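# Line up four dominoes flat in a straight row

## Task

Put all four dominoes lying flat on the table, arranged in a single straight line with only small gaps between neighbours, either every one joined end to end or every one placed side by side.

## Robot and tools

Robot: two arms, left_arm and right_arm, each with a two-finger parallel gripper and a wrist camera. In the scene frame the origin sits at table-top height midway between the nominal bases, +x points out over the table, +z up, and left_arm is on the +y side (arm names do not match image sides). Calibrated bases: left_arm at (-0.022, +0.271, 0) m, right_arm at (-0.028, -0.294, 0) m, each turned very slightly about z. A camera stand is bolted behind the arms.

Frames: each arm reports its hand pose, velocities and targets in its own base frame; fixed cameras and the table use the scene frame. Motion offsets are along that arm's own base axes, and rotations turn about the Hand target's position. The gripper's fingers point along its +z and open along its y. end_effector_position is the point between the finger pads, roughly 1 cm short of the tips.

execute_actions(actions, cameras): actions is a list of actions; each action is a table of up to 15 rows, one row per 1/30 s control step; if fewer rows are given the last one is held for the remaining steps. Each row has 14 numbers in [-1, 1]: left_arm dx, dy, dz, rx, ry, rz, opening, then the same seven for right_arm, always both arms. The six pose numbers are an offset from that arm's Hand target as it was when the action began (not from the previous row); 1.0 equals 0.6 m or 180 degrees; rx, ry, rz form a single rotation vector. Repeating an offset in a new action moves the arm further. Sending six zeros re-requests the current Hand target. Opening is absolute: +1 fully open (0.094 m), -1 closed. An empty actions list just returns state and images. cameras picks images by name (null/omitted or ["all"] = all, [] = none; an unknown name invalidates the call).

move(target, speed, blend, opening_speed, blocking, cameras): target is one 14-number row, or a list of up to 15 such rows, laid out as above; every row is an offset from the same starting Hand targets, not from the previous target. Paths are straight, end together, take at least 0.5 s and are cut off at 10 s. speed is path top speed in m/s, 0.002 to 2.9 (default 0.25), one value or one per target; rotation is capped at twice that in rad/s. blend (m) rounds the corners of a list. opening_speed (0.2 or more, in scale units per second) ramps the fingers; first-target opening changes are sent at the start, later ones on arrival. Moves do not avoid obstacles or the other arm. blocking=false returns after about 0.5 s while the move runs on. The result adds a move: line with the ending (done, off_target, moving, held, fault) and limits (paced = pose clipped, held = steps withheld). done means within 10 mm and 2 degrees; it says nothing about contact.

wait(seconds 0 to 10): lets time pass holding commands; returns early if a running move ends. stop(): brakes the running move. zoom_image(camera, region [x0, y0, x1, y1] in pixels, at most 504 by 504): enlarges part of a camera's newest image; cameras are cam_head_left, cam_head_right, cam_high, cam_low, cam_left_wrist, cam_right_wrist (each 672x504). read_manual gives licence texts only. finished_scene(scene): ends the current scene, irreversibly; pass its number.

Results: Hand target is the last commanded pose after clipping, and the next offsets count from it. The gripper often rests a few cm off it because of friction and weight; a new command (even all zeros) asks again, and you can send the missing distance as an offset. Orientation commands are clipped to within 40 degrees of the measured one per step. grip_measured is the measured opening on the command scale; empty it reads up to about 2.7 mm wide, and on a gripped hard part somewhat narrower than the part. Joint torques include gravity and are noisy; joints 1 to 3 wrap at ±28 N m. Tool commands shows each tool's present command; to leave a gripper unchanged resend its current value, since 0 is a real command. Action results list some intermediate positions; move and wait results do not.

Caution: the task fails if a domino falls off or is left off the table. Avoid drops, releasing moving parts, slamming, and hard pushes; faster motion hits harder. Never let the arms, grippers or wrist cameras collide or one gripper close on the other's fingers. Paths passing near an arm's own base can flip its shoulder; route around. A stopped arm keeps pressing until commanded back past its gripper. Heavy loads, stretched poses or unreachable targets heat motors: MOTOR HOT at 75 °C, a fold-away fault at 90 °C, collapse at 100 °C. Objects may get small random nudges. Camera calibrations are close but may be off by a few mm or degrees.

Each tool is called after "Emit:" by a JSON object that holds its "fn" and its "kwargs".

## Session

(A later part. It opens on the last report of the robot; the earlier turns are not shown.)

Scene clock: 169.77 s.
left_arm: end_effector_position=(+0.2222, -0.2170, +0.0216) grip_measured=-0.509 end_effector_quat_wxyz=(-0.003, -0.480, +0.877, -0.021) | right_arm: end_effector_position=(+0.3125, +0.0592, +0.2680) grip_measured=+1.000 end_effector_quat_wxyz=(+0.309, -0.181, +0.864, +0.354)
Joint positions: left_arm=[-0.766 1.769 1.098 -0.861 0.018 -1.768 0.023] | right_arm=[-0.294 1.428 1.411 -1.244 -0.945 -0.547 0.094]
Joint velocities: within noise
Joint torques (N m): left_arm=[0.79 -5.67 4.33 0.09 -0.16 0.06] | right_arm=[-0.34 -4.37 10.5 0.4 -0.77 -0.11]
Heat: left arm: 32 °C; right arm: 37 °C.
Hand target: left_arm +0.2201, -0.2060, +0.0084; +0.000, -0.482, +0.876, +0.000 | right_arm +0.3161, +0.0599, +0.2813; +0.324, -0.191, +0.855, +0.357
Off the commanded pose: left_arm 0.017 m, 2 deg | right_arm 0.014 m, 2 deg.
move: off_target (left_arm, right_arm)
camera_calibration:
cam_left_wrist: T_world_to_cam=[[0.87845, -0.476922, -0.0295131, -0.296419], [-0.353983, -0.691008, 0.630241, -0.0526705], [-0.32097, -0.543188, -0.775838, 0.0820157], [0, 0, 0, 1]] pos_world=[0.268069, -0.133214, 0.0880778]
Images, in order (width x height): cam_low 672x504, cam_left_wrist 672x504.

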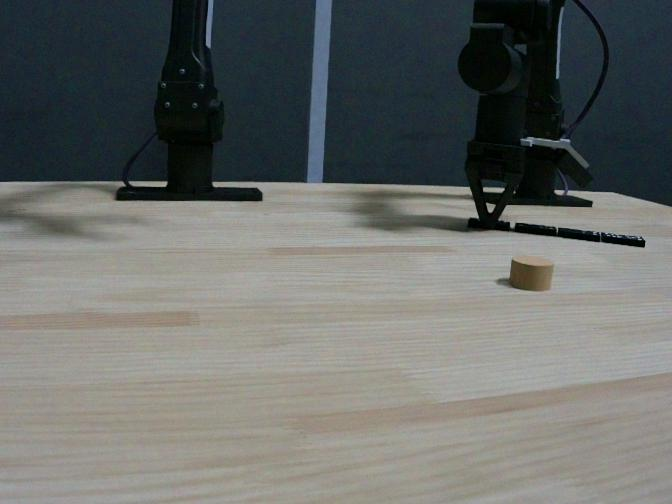

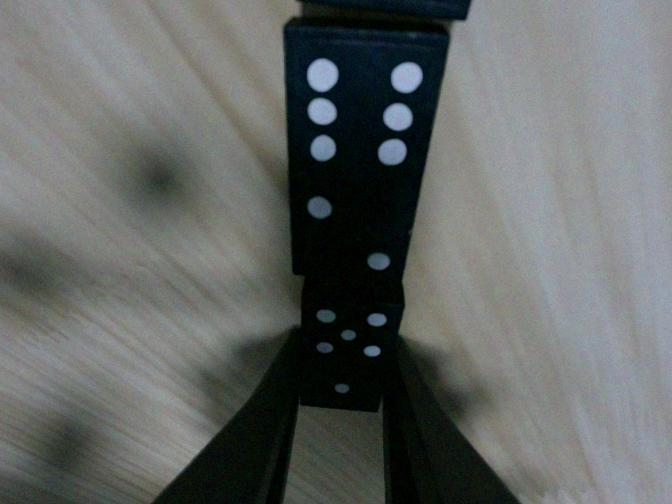

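Emit:
{"fn": "move", "kwargs": {"target": [0,0,0.006,0,0,0,-0.75,0,0,0,0,0,0,1], "speed": 0.05, "cameras": ["cam_low","cam_left_wrist"]}}

Emit:
{"fn": "zoom_image", "kwargs": {"camera": "cam_low", "region": [450, 170, 610, 260]}}

Scene clock: 172.97 s.
left_arm: end_effector_position=(+0.2222, -0.2170, +0.0216) grip_measured=-0.509 end_effector_quat_wxyz=(-0.003, -0.480, +0.877, -0.021) | right_arm: end_effector_position=(+0.3125, +0.0592, +0.2680) grip_measured=+1.000 end_effector_quat_wxyz=(+0.309, -0.181, +0.864, +0.354)
Joint positions: left_arm=[-0.766 1.769 1.098 -0.861 0.018 -1.767 0.023] | right_arm=[-0.294 1.428 1.411 -1.244 -0.945 -0.547 0.094]
Joint velocities: within noise
Joint torques (N m): left_arm=[0.8 -6.05 5.03 -0.07 -0.17 0.07] | right_arm=[-0.35 -4.45 10.5 0.39 -0.75 -0.13]
Heat: left arm: 32 °C; right arm: 37 °C.
Hand target: left_arm +0.2201, -0.2060, +0.0120; +0.000, -0.482, +0.876, +0.000 | right_arm +0.3161, +0.0599, +0.2813; +0.324, -0.191, +0.855, +0.357
Off the commanded pose: left_arm 0.015 m, 2 deg | right_arm 0.014 m, 2 deg.
move: off_target (left_arm, right_arm)
camera_calibration:
cam_left_wrist: T_world_to_cam=[[0.878253, -0.477284, -0.0295257, -0.296414], [-0.354279, -0.690897, 0.630197, -0.052573], [-0.321182, -0.543012, -0.775874, 0.0820989], [0, 0, 0, 1]] pos_world=[0.268069, -0.133215, 0.0880779]
Images, in order (width x height): cam_low 672x504, cam_left_wrist 672x504.

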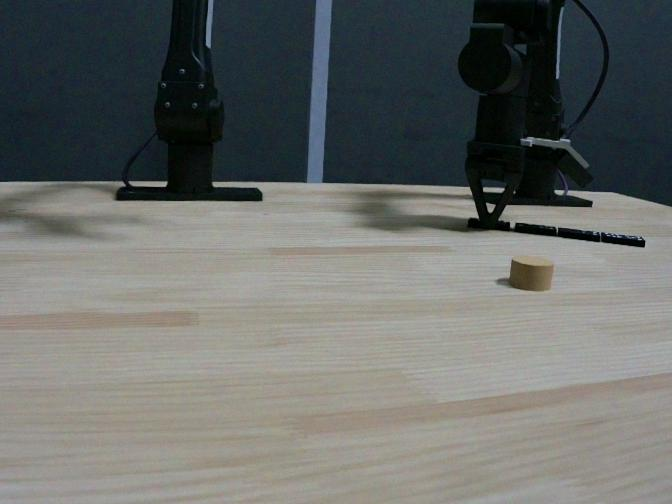

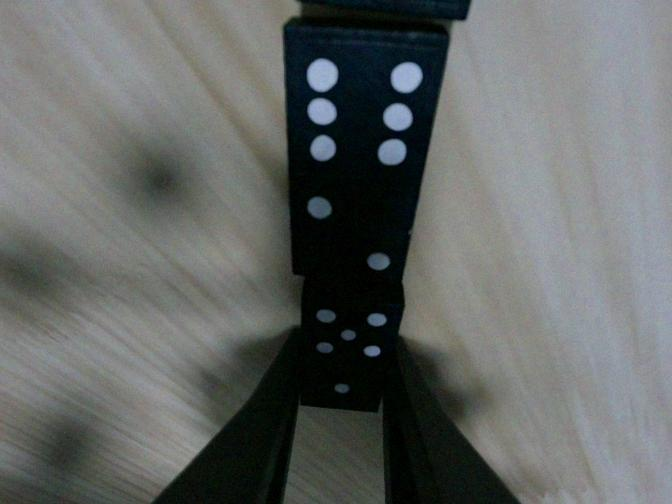

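Scaled by 3.150 from the camera's 672x504 image, which has a finer 960x720 frame.

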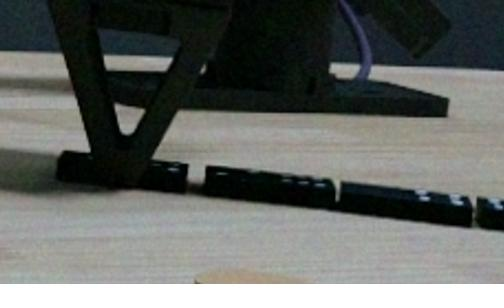

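Emit:
{"fn": "move", "kwargs": {"target": [0.0035,0.006,0.007,0,0,0,-0.75,0,0,0,0,0,0,1], "speed": 0.05, "cameras": ["cam_low","cam_left_wrist"]}}

Emit:
{"fn": "zoom_image", "kwargs": {"camera": "cam_low", "region": [450, 170, 610, 260]}}

Scene clock: 175.53 s.
left_arm: end_effector_position=(+0.2246, -0.2144, +0.0216) grip_measured=-0.509 end_effector_quat_wxyz=(-0.005, -0.479, +0.877, -0.022) | right_arm: end_effector_position=(+0.3125, +0.0592, +0.2680) grip_measured=+1.000 end_effector_quat_wxyz=(+0.309, -0.181, +0.864, +0.354)
Joint positions: left_arm=[-0.752 1.769 1.098 -0.861 0.023 -1.753 0.023] | right_arm=[-0.294 1.428 1.411 -1.244 -0.945 -0.547 0.094]
Joint velocities: within noise
Joint torques (N m): left_arm=[0.81 -6.69 5.55 -0.23 -0.22 0.06] | right_arm=[-0.32 -4.34 10.5 0.4 -0.74 -0.12]
Heat: left arm: 32 °C; right arm: 37 °C.
Hand target: left_arm +0.2223, -0.2023, +0.0162; +0.000, -0.482, +0.876, +0.000 | right_arm +0.3161, +0.0599, +0.2813; +0.324, -0.191, +0.855, +0.357
Off the commanded pose: left_arm 0.013 m, 3 deg | right_arm 0.014 m, 2 deg.
move: off_target (left_arm, right_arm)
camera_calibration:
cam_left_wrist: T_world_to_cam=[[0.877728, -0.478185, -0.0305442, -0.297312], [-0.353313, -0.688944, 0.632871, -0.0497617], [-0.323673, -0.544697, -0.773654, 0.0843506], [0, 0, 0, 1]] pos_world=[0.27068, -0.130508, 0.0876698]
Images, in order (width x height): cam_low 672x504, cam_left_wrist 672x504.

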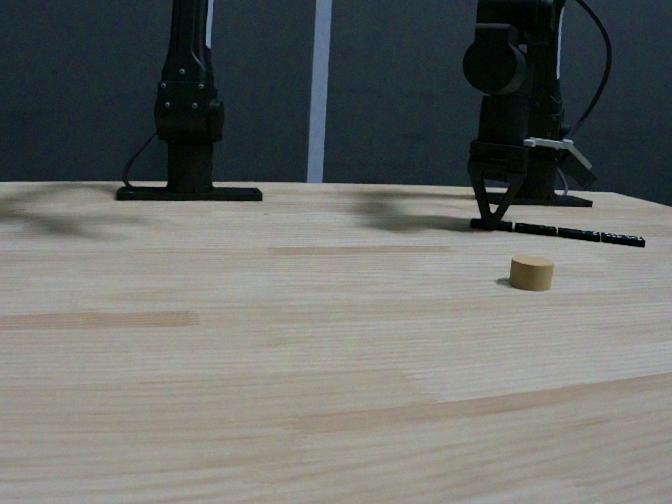

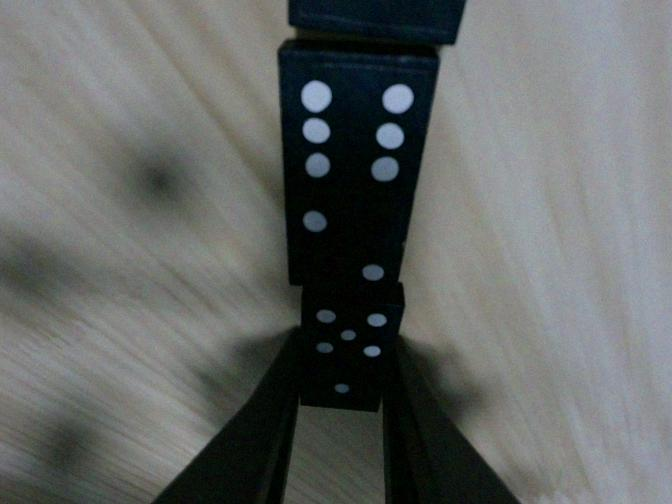

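Scaled by 3.150 from the camera's 672x504 image, which has a finer 960x720 frame.

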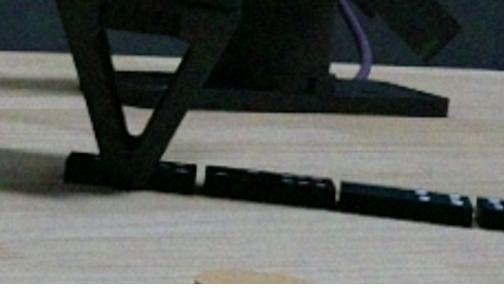

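Emit:
{"fn": "move", "kwargs": {"target": [-0.001,0.0093,0.004,0,0,0,-0.75,0,0,0,0,0,0,1], "speed": 0.05, "cameras": ["cam_low","cam_left_wrist"]}}

Emit:
{"fn": "zoom_image", "kwargs": {"camera": "cam_low", "region": [450, 170, 610, 260]}}

Scene clock: 182.73 s.
left_arm: end_effector_position=(+0.2266, -0.2115, +0.0216) grip_measured=-0.509 end_effector_quat_wxyz=(-0.005, -0.479, +0.878, -0.021) | right_arm: end_effector_position=(+0.3125, +0.0592, +0.2680) grip_measured=+1.000 end_effector_quat_wxyz=(+0.309, -0.181, +0.864, +0.354)
Joint positions: left_arm=[-0.741 1.769 1.098 -0.863 0.023 -1.741 0.023] | right_arm=[-0.294 1.428 1.411 -1.244 -0.945 -0.547 0.094]
Joint velocities: within noise
Joint torques (N m): left_arm=[0.88 -7.99 4.52 -0.28 -0.22 0.11] | right_arm=[-0.28 -4.52 10.54 0.43 -0.78 -0.11]
Heat: left arm: 32 °C; right arm: 37 °C.
Hand target: left_arm +0.2216, -0.1967, +0.0186; +0.000, -0.482, +0.876, +0.000 | right_arm +0.3161, +0.0599, +0.2813; +0.324, -0.191, +0.855, +0.357
Off the commanded pose: left_arm 0.016 m, 2 deg | right_arm 0.014 m, 2 deg.
move: off_target (left_arm, right_arm)
camera_calibration:
cam_left_wrist: T_world_to_cam=[[0.877173, -0.479108, -0.0319831, -0.297845], [-0.353511, -0.689428, 0.632233, -0.0472116], [-0.324958, -0.543271, -0.774118, 0.0871275], [0, 0, 0, 1]] pos_world=[0.272885, -0.127915, 0.0877697]
Images, in order (width x height): cam_low 672x504, cam_left_wrist 672x504.

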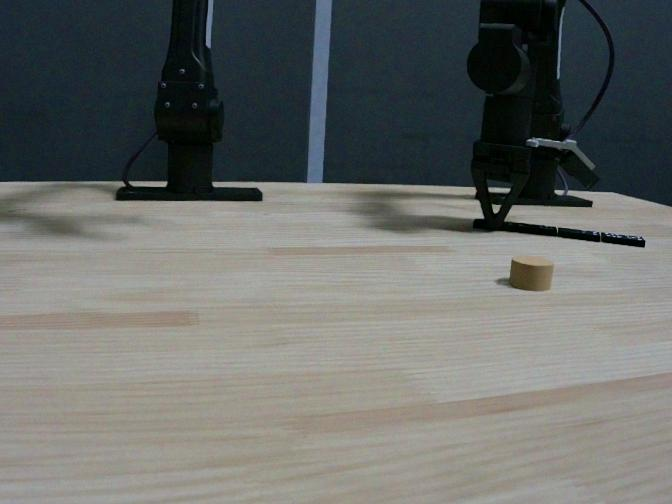

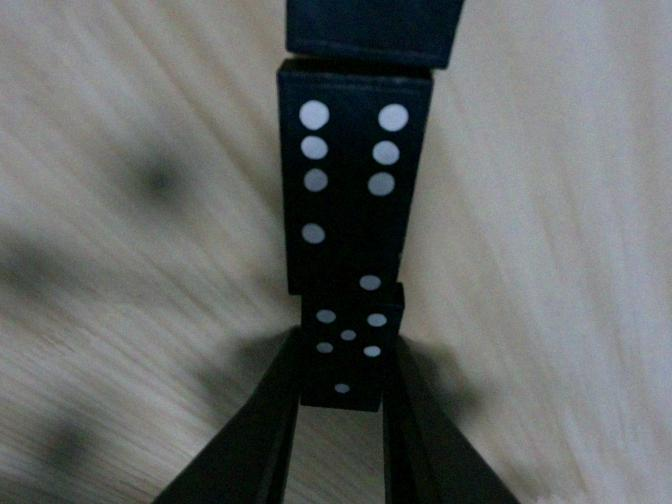

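Scaled by 3.150 from the camera's 672x504 image, which has a finer 960x720 frame.

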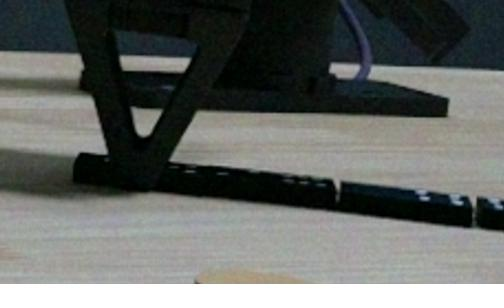

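Emit:
{"fn": "move", "kwargs": {"target": [[0,0,0.002,0,0,0,-0.4,0,0,0,0,0,0,1],[0,0,0.002,0,0,0,-0.1,0,0,0,0,0,0,1],[0,0,0.07,0,0,0,-0.1,0,0,0,0,0,0,1],[0.0223,0.0173,0.07,0,0,0,-0.1,0,0,0,0,0,0,1],[0.0223,0.0173,-0.005,0,0,0,-0.15,0,0,0,0,0,0,1]], "opening_speed": 1, "speed": [0.1,0.1,0.2,0.2,0.12], "cameras": ["cam_low","cam_left_wrist"]}}

Scene clock: 190.70 s.
left_arm: end_effector_position=(+0.2376, -0.1913, +0.0242) grip_measured=-0.148 end_effector_quat_wxyz=(+0.000, -0.483, +0.875, -0.016) | right_arm: end_effector_position=(+0.3125, +0.0592, +0.2680) grip_measured=+1.000 end_effector_quat_wxyz=(+0.309, -0.181, +0.864, +0.354)
Joint positions: left_arm=[-0.674 1.754 1.091 -0.879 0.013 -1.683 0.04] | right_arm=[-0.294 1.428 1.411 -1.244 -0.945 -0.547 0.094]
Joint velocities: within noise
Joint torques (N m): left_arm=[-0.03 -5.65 5.72 -0.03 -0.12 0.04] | right_arm=[-0.36 -4.46 10.41 0.42 -0.77 -0.13]
Heat: left arm: 31 °C; right arm: 37 °C.
Hand target: left_arm +0.2351, -0.1863, +0.0156; +0.000, -0.482, +0.876, +0.000 | right_arm +0.3161, +0.0599, +0.2813; +0.324, -0.191, +0.855, +0.357
Off the commanded pose: left_arm 0.010 m, 2 deg | right_arm 0.014 m, 2 deg.
move: off_target (right_arm); target 2's new opening was sent with left_arm's hand 0.014 m and 2 deg from that target
camera_calibration:
cam_left_wrist: T_world_to_cam=[[0.881953, -0.469958, -0.0360304, -0.296949], [-0.348262, -0.701261, 0.62205, -0.0342308], [-0.317605, -0.536071, -0.782148, 0.103556], [0, 0, 0, 1]] pos_world=[0.282863, -0.108045, 0.0915904]
Images, in order (width x height): cam_low 672x504, cam_left_wrist 672x504.

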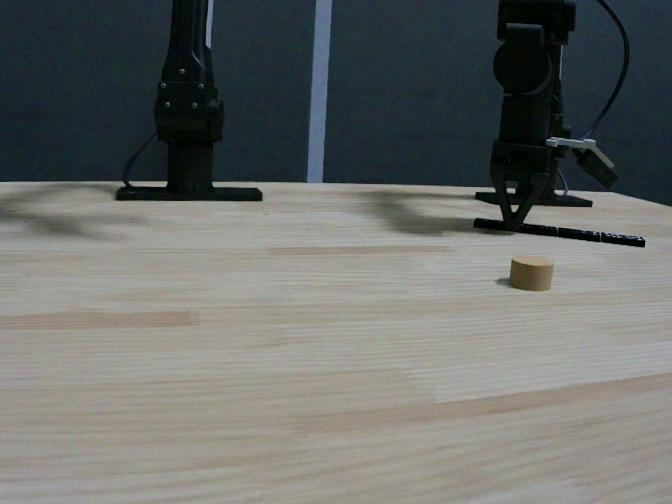

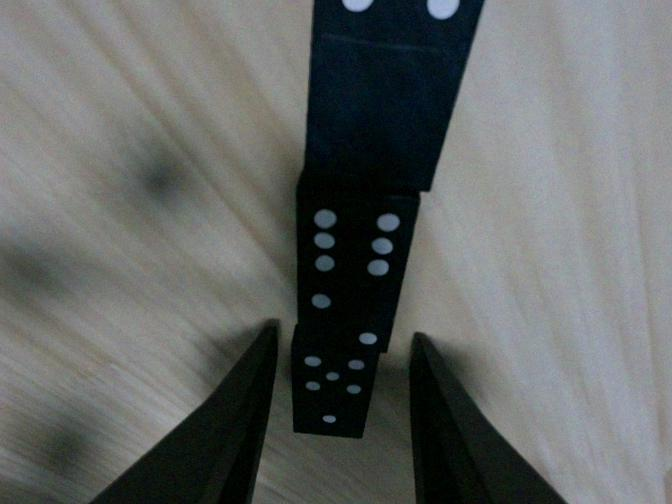

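Emit:
{"fn": "move", "kwargs": {"target": [[0,0,0,0,0,0,-0.75,0,0,0,0,0,0,1],[0,0,0,0,0,0,-0.15,0,0,0,0,0,0,1],[0,0,0.07,0,0,0,-0.15,0,0,0,0,0,0,1],[0.046,0.0725,0.07,0,0,0,-0.1,0,0,0,0,0,0,1],[0.046,0.0725,0.0,0,0,0,-0.15,0,0,0,0,0,0,1]], "opening_speed": 1, "speed": [0.1,0.1,0.2,0.2,0.12], "cameras": ["cam_low","cam_left_wrist","cam_head_right"]}}

Emit:
{"fn": "zoom_image", "kwargs": {"camera": "cam_head_right", "region": [250, 200, 400, 300]}}

Scene clock: 200.40 s.
left_arm: end_effector_position=(+0.2672, -0.1459, +0.0249) grip_measured=-0.148 end_effector_quat_wxyz=(+0.005, -0.485, +0.875, -0.015) | right_arm: end_effector_position=(+0.3125, +0.0592, +0.2680) grip_measured=+1.000 end_effector_quat_wxyz=(+0.309, -0.181, +0.864, +0.354)
Joint positions: left_arm=[-0.498 1.749 1.088 -0.879 0.008 -1.51 0.04] | right_arm=[-0.294 1.428 1.411 -1.244 -0.945 -0.547 0.094]
Joint velocities: within noise
Joint torques (N m): left_arm=[-0.31 -5.52 5.57 -0.01 -0.08 0.04] | right_arm=[-0.34 -4.48 10.5 0.42 -0.75 -0.11]
Heat: left arm: 32 °C; right arm: 37 °C.
Hand target: left_arm +0.2627, -0.1429, +0.0156; +0.000, -0.482, +0.876, +0.000 | right_arm +0.3161, +0.0599, +0.2813; +0.324, -0.191, +0.855, +0.357
Off the commanded pose: left_arm 0.011 m, 2 deg | right_arm 0.014 m, 2 deg.
move: off_target (left_arm, right_arm); target 5's new opening was sent with left_arm's hand 0.011 m and 2 deg from that target
camera_calibration:
cam_left_wrist: T_world_to_cam=[[0.883762, -0.466889, -0.0312937, -0.301837], [-0.351222, -0.706037, 0.614943, 0.00774809], [-0.309204, -0.532472, -0.78795, 0.136333], [0, 0, 0, 1]] pos_world=[0.311628, -0.0628601, 0.0932137]
Images, in order (width x height): cam_head_right 672x504, cam_low 672x504, cam_left_wrist 672x504.

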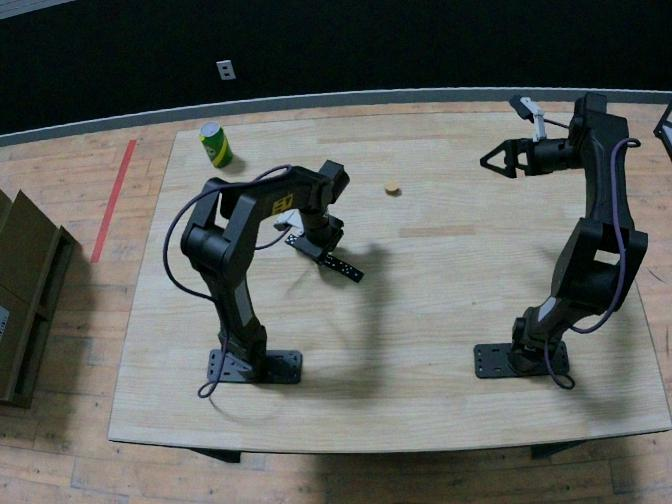

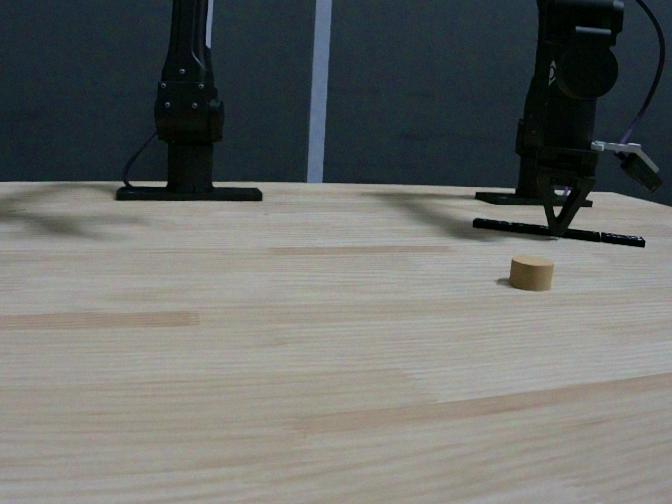

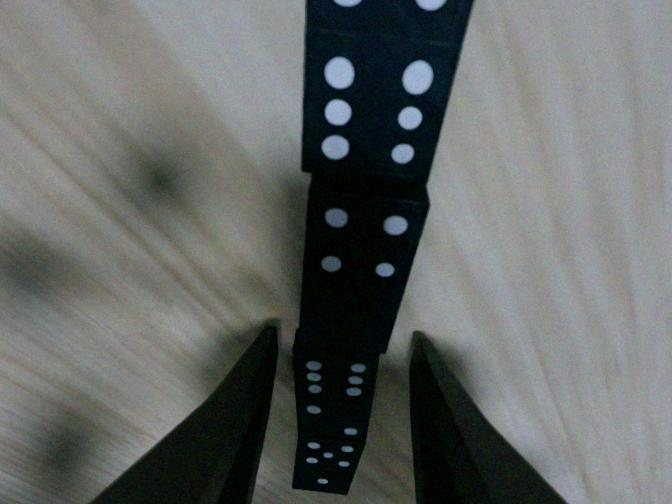

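Scaled by 3.360 from the camera's 672x504 image, which has a finer 960x720 frame.

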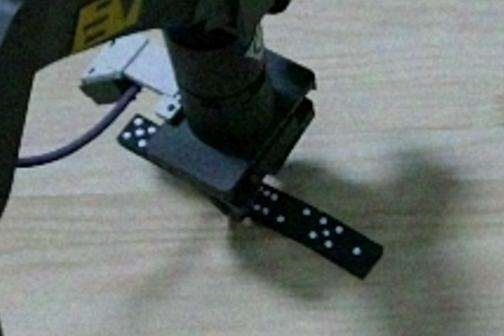

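Works. Next joint.

Emit:
{"fn": "move", "kwargs": {"target": [[0,0,0,0,0,0,-0.75,0,0,0,0,0,0,1],[0,0,0,0,0,0,-0.15,0,0,0,0,0,0,1],[0,0,0.07,0,0,0,-0.15,0,0,0,0,0,0,1],[0.047,0.0735,0.07,0,0,0,-0.1,0,0,0,0,0,0,1],[0.047,0.0735,0.0,0,0,0,-0.15,0,0,0,0,0,0,1]], "opening_speed": 1, "speed": [0.1,0.1,0.2,0.2,0.12], "cameras": ["cam_low","cam_left_wrist","cam_head_right"]}}

Emit:
{"fn": "zoom_image", "kwargs": {"camera": "cam_low", "region": [460, 190, 660, 260]}}

Scene clock: 208.87 s.
left_arm: end_effector_position=(+0.2949, -0.1003, +0.0244) grip_measured=-0.148 end_effector_quat_wxyz=(+0.006, -0.485, +0.874, -0.012) | right_arm: end_effector_position=(+0.3125, +0.0592, +0.2680) grip_measured=+1.000 end_effector_quat_wxyz=(+0.309, -0.181, +0.864, +0.354)
Joint positions: left_arm=[-0.327 1.779 1.122 -0.888 0.007 -1.34 0.04] | right_arm=[-0.294 1.428 1.411 -1.244 -0.945 -0.547 0.094]
Joint velocities: within noise
Joint torques (N m): left_arm=[-0.35 -5.85 5.74 0 -0.07 0.04] | right_arm=[-0.31 -4.48 10.48 0.4 -0.77 -0.11]
Heat: left arm: 32 °C; right arm: 37 °C.
Hand target: left_arm +0.2908, -0.0988, +0.0156; +0.000, -0.482, +0.876, +0.000 | right_arm +0.3161, +0.0599, +0.2813; +0.324, -0.191, +0.855, +0.357
Off the commanded pose: left_arm 0.010 m, 2 deg | right_arm 0.014 m, 2 deg.
move: off_target (right_arm); target 2's new opening was sent with left_arm's hand 0.011 m and 2 deg from that target
camera_calibration:
cam_left_wrist: T_world_to_cam=[[0.884159, -0.4659, -0.0346561, -0.305028], [-0.350392, -0.710361, 0.61042, 0.0494333], [-0.309013, -0.527565, -0.79132, 0.169295], [0, 0, 0, 1]] pos_world=[0.339329, -0.0176828, 0.0932204]
Images, in order (width x height): cam_head_right 672x504, cam_low 672x504, cam_left_wrist 672x504.

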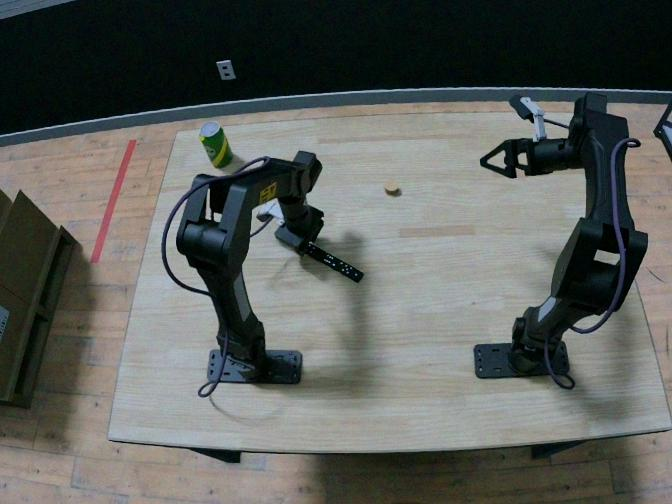

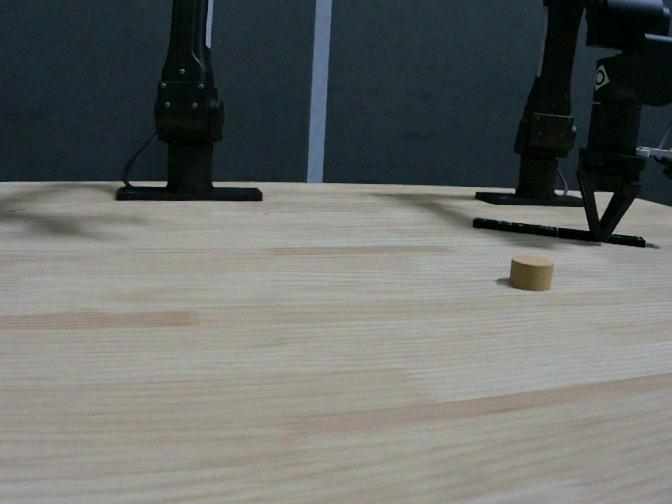

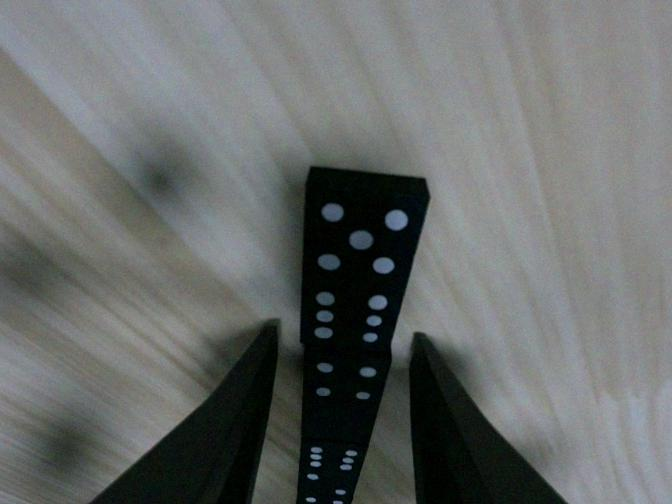

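Scaled by 2.520 from the camera's 672x504 image, which has a finer 960x720 frame.

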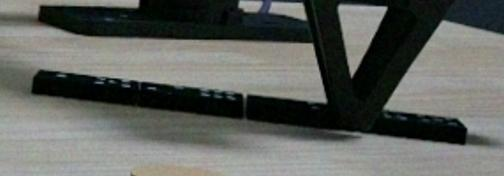

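Emit:
{"fn": "move", "kwargs": {"target": [[0,0,0,0,0,0,-0.75,0,0,0,0,0,0,1],[-0.0063,-0.0105,0.003,0,0,0,-0.75,0,0,0,0,0,0,1]], "opening_speed": 1, "speed": 0.05, "cameras": ["cam_low","cam_left_wrist"]}}

Emit:
{"fn": "zoom_image", "kwargs": {"camera": "cam_low", "region": [460, 190, 660, 260]}}

Scene clock: 213.73 s.
left_arm: end_effector_position=(+0.2929, -0.1065, +0.0244) grip_measured=-0.526 end_effector_quat_wxyz=(+0.006, -0.481, +0.876, -0.012) | right_arm: end_effector_position=(+0.3125, +0.0592, +0.2680) grip_measured=+1.000 end_effector_quat_wxyz=(+0.309, -0.181, +0.864, +0.354)
Joint positions: left_arm=[-0.348 1.779 1.122 -0.887 0.007 -1.352 0.022] | right_arm=[-0.294 1.428 1.411 -1.244 -0.945 -0.547 0.094]
Joint velocities: within noise
Joint torques (N m): left_arm=[-0.57 -6.38 5.56 -0.07 -0.08 -0.11] | right_arm=[-0.32 -4.42 10.5 0.38 -0.77 -0.14]
Heat: left arm: 31 °C; right arm: 37 °C.
Hand target: left_arm +0.2870, -0.1052, +0.0174; +0.000, -0.482, +0.876, +0.000 | right_arm +0.3161, +0.0599, +0.2813; +0.324, -0.191, +0.855, +0.357
Off the commanded pose: left_arm 0.009 m, 2 deg | right_arm 0.014 m, 2 deg.
move: off_target (right_arm)
camera_calibration:
cam_left_wrist: T_world_to_cam=[[0.880222, -0.473321, -0.0342991, -0.305716], [-0.35648, -0.707182, 0.610587, 0.0464365], [-0.313259, -0.525225, -0.791206, 0.166909], [0, 0, 0, 1]] pos_world=[0.337937, -0.0241978, 0.0932205]
Images, in order (width x height): cam_low 672x504, cam_left_wrist 672x504.

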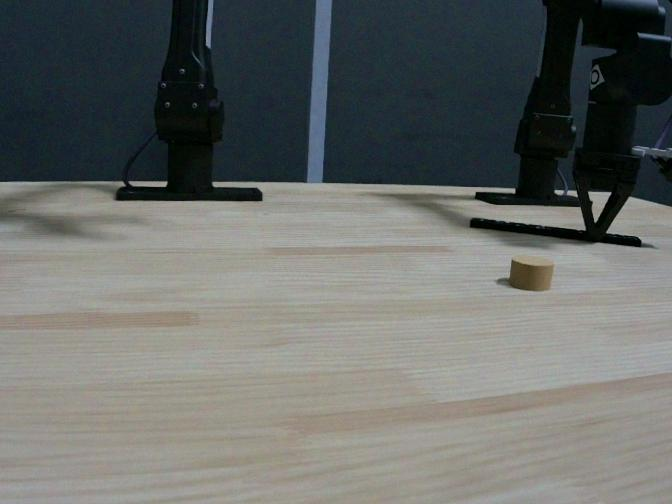

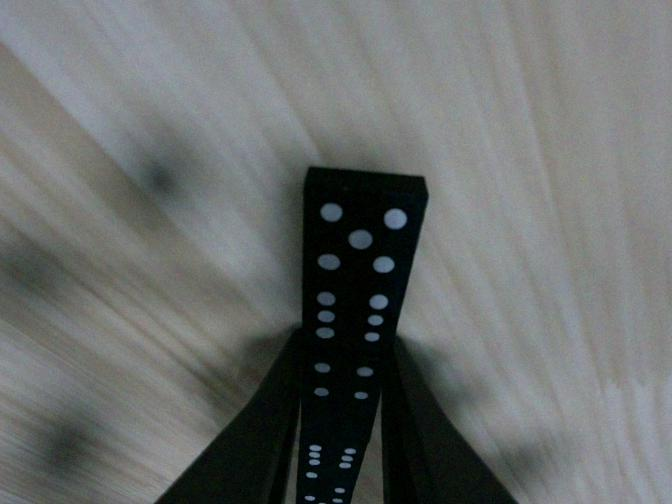

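Scaled by 2.520 from the camera's 672x504 image, which has a finer 960x720 frame.

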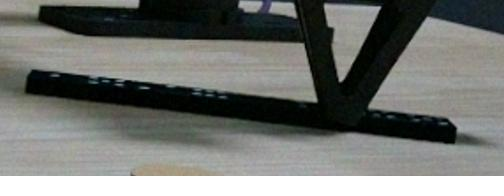

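Excellent: all gaps closed. Release, lift away.

Emit:
{"fn": "move", "kwargs": {"target": [[0,0,0.002,0,0,0,-0.4,0,0,0,0,0,0,1],[0,0,0.002,0,0,0,-0.15,0,0,0,0,0,0,1],[0,0,0.12,0,0,0,-0.15,0,0,0,0,0,0,1],[-0.1,0.2,0.12,0,0,0,-0.15,0,0,0,0,0,0,1]], "opening_speed": 1, "speed": [0.1,0.1,0.15,0.3]}}

Emit:
{"fn": "zoom_image", "kwargs": {"camera": "cam_low", "region": [460, 190, 660, 260]}}

Emit:
{"fn": "zoom_image", "kwargs": {"camera": "cam_head_right", "region": [250, 200, 400, 300]}}

Emit:
{"fn": "zoom_image", "kwargs": {"camera": "cam_right_wrist", "region": [160, 80, 320, 260]}}

Scene clock: 220.73 s.
left_arm: end_effector_position=(+0.2348, +0.0135, +0.0894) grip_measured=-0.152 end_effector_quat_wxyz=(+0.004, -0.481, +0.876, -0.004) | right_arm: end_effector_position=(+0.3125, +0.0592, +0.2680) grip_measured=+1.000 end_effector_quat_wxyz=(+0.309, -0.181, +0.864, +0.354)
Joint positions: left_arm=[0.055 1.433 1.033 -1.16 0.003 -0.949 0.04] | right_arm=[-0.294 1.428 1.411 -1.244 -0.945 -0.547 0.094]
Joint velocities: within noise
Joint torques (N m): left_arm=[0.4 -6.05 5.74 -0.23 -0.04 0.03] | right_arm=[-0.27 -4.42 10.41 0.4 -0.76 -0.11]
Heat: left arm: 31 °C; right arm: 37 °C.
Hand target: left_arm +0.2271, +0.0149, +0.0895; +0.000, -0.482, +0.876, +0.000 | right_arm +0.3161, +0.0599, +0.2813; +0.324, -0.191, +0.855, +0.357
Off the commanded pose: left_arm 0.008 m, 1 deg | right_arm 0.014 m, 2 deg.
move: off_target (right_arm)
camera_calibration:
cam_left_wrist: T_world_to_cam=[[0.879802, -0.472607, -0.0508971, -0.194084], [-0.349125, -0.715142, 0.605545, 0.0696487], [-0.322583, -0.51499, -0.794182, 0.265386], [0, 0, 0, 1]] pos_world=[0.280681, 0.0947543, 0.158711]
cam_right_wrist: T_world_to_cam=[[0.62486, -0.619691, -0.474904, -0.0284831], [-0.768355, -0.596002, -0.233264, 0.370868], [-0.138492, 0.510652, -0.84856, 0.343712], [0, 0, 0, 1]] pos_world=[0.350358, 0.02787, 0.364644]

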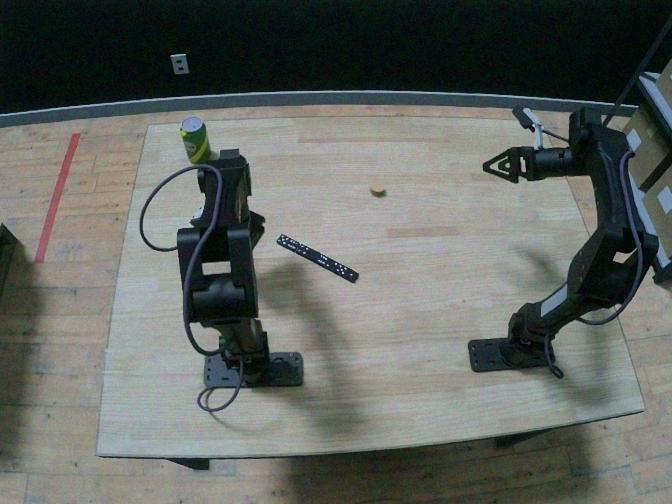

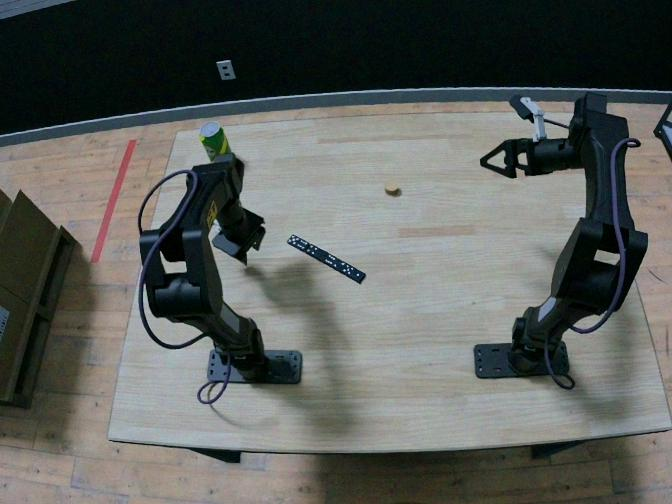

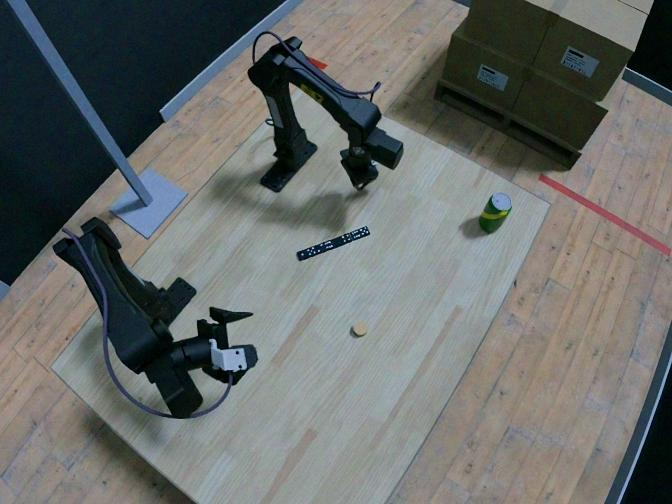

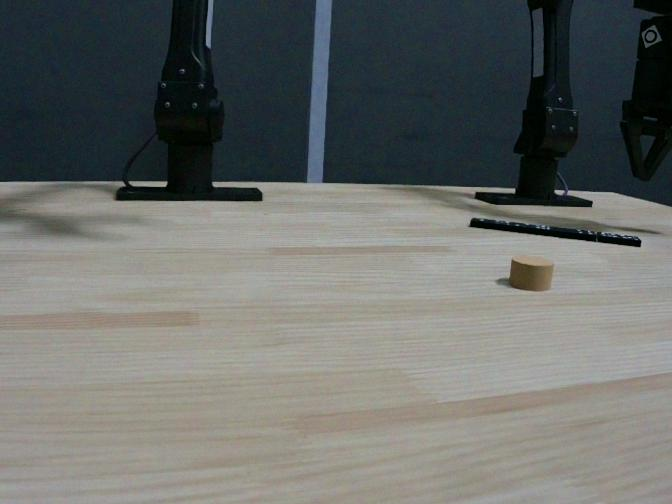

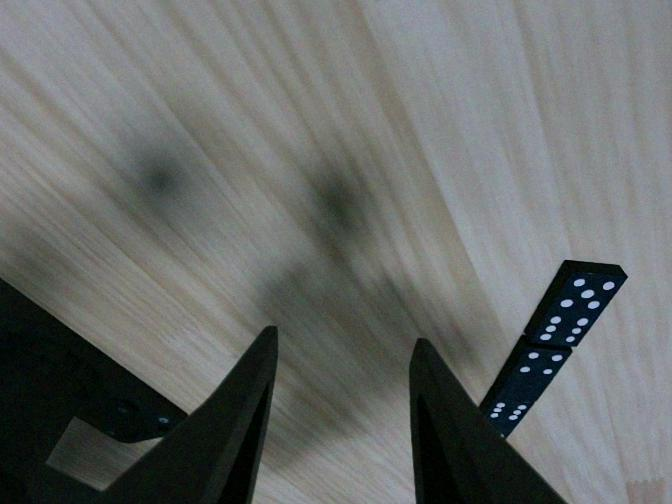

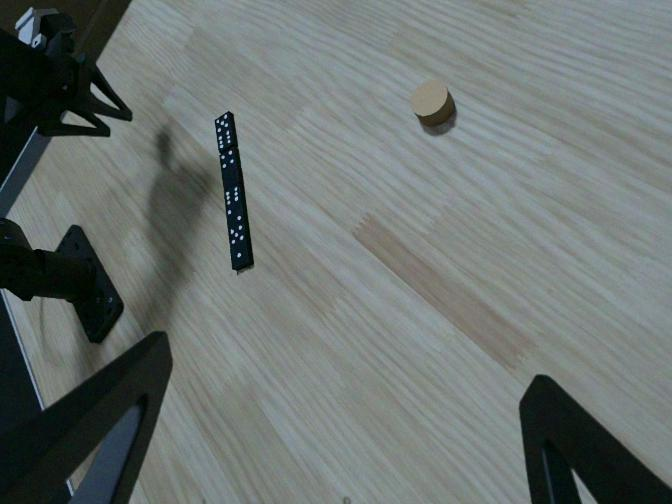

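Scaled by 2.520 from the camera's 672x504 image, which has a finer 960x720 frame.

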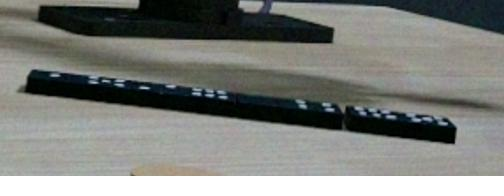

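Scaled by 3.360 from the camera's 672x504 image, which has a finer 960x720 frame.

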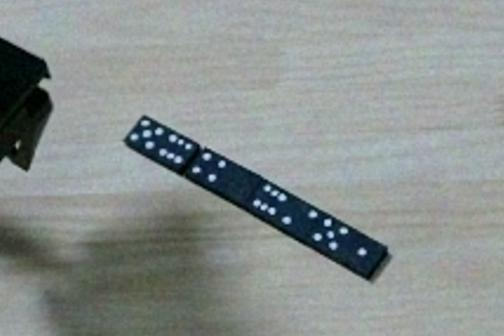

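Scaled by 2.800 from the camera's 672x504 image, which has a finer 960x720 frame.

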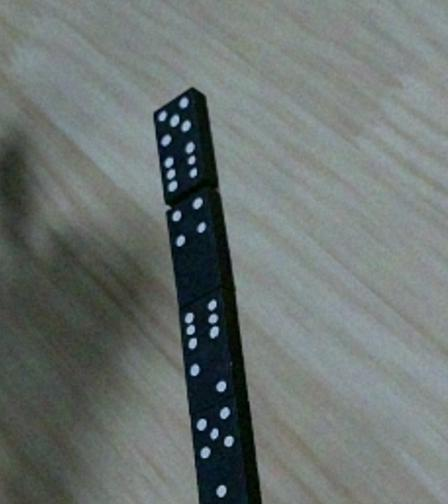

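Emit:
{"fn": "finished_scene", "kwargs": {"scene": 1}}

The scene is finished: the task was done.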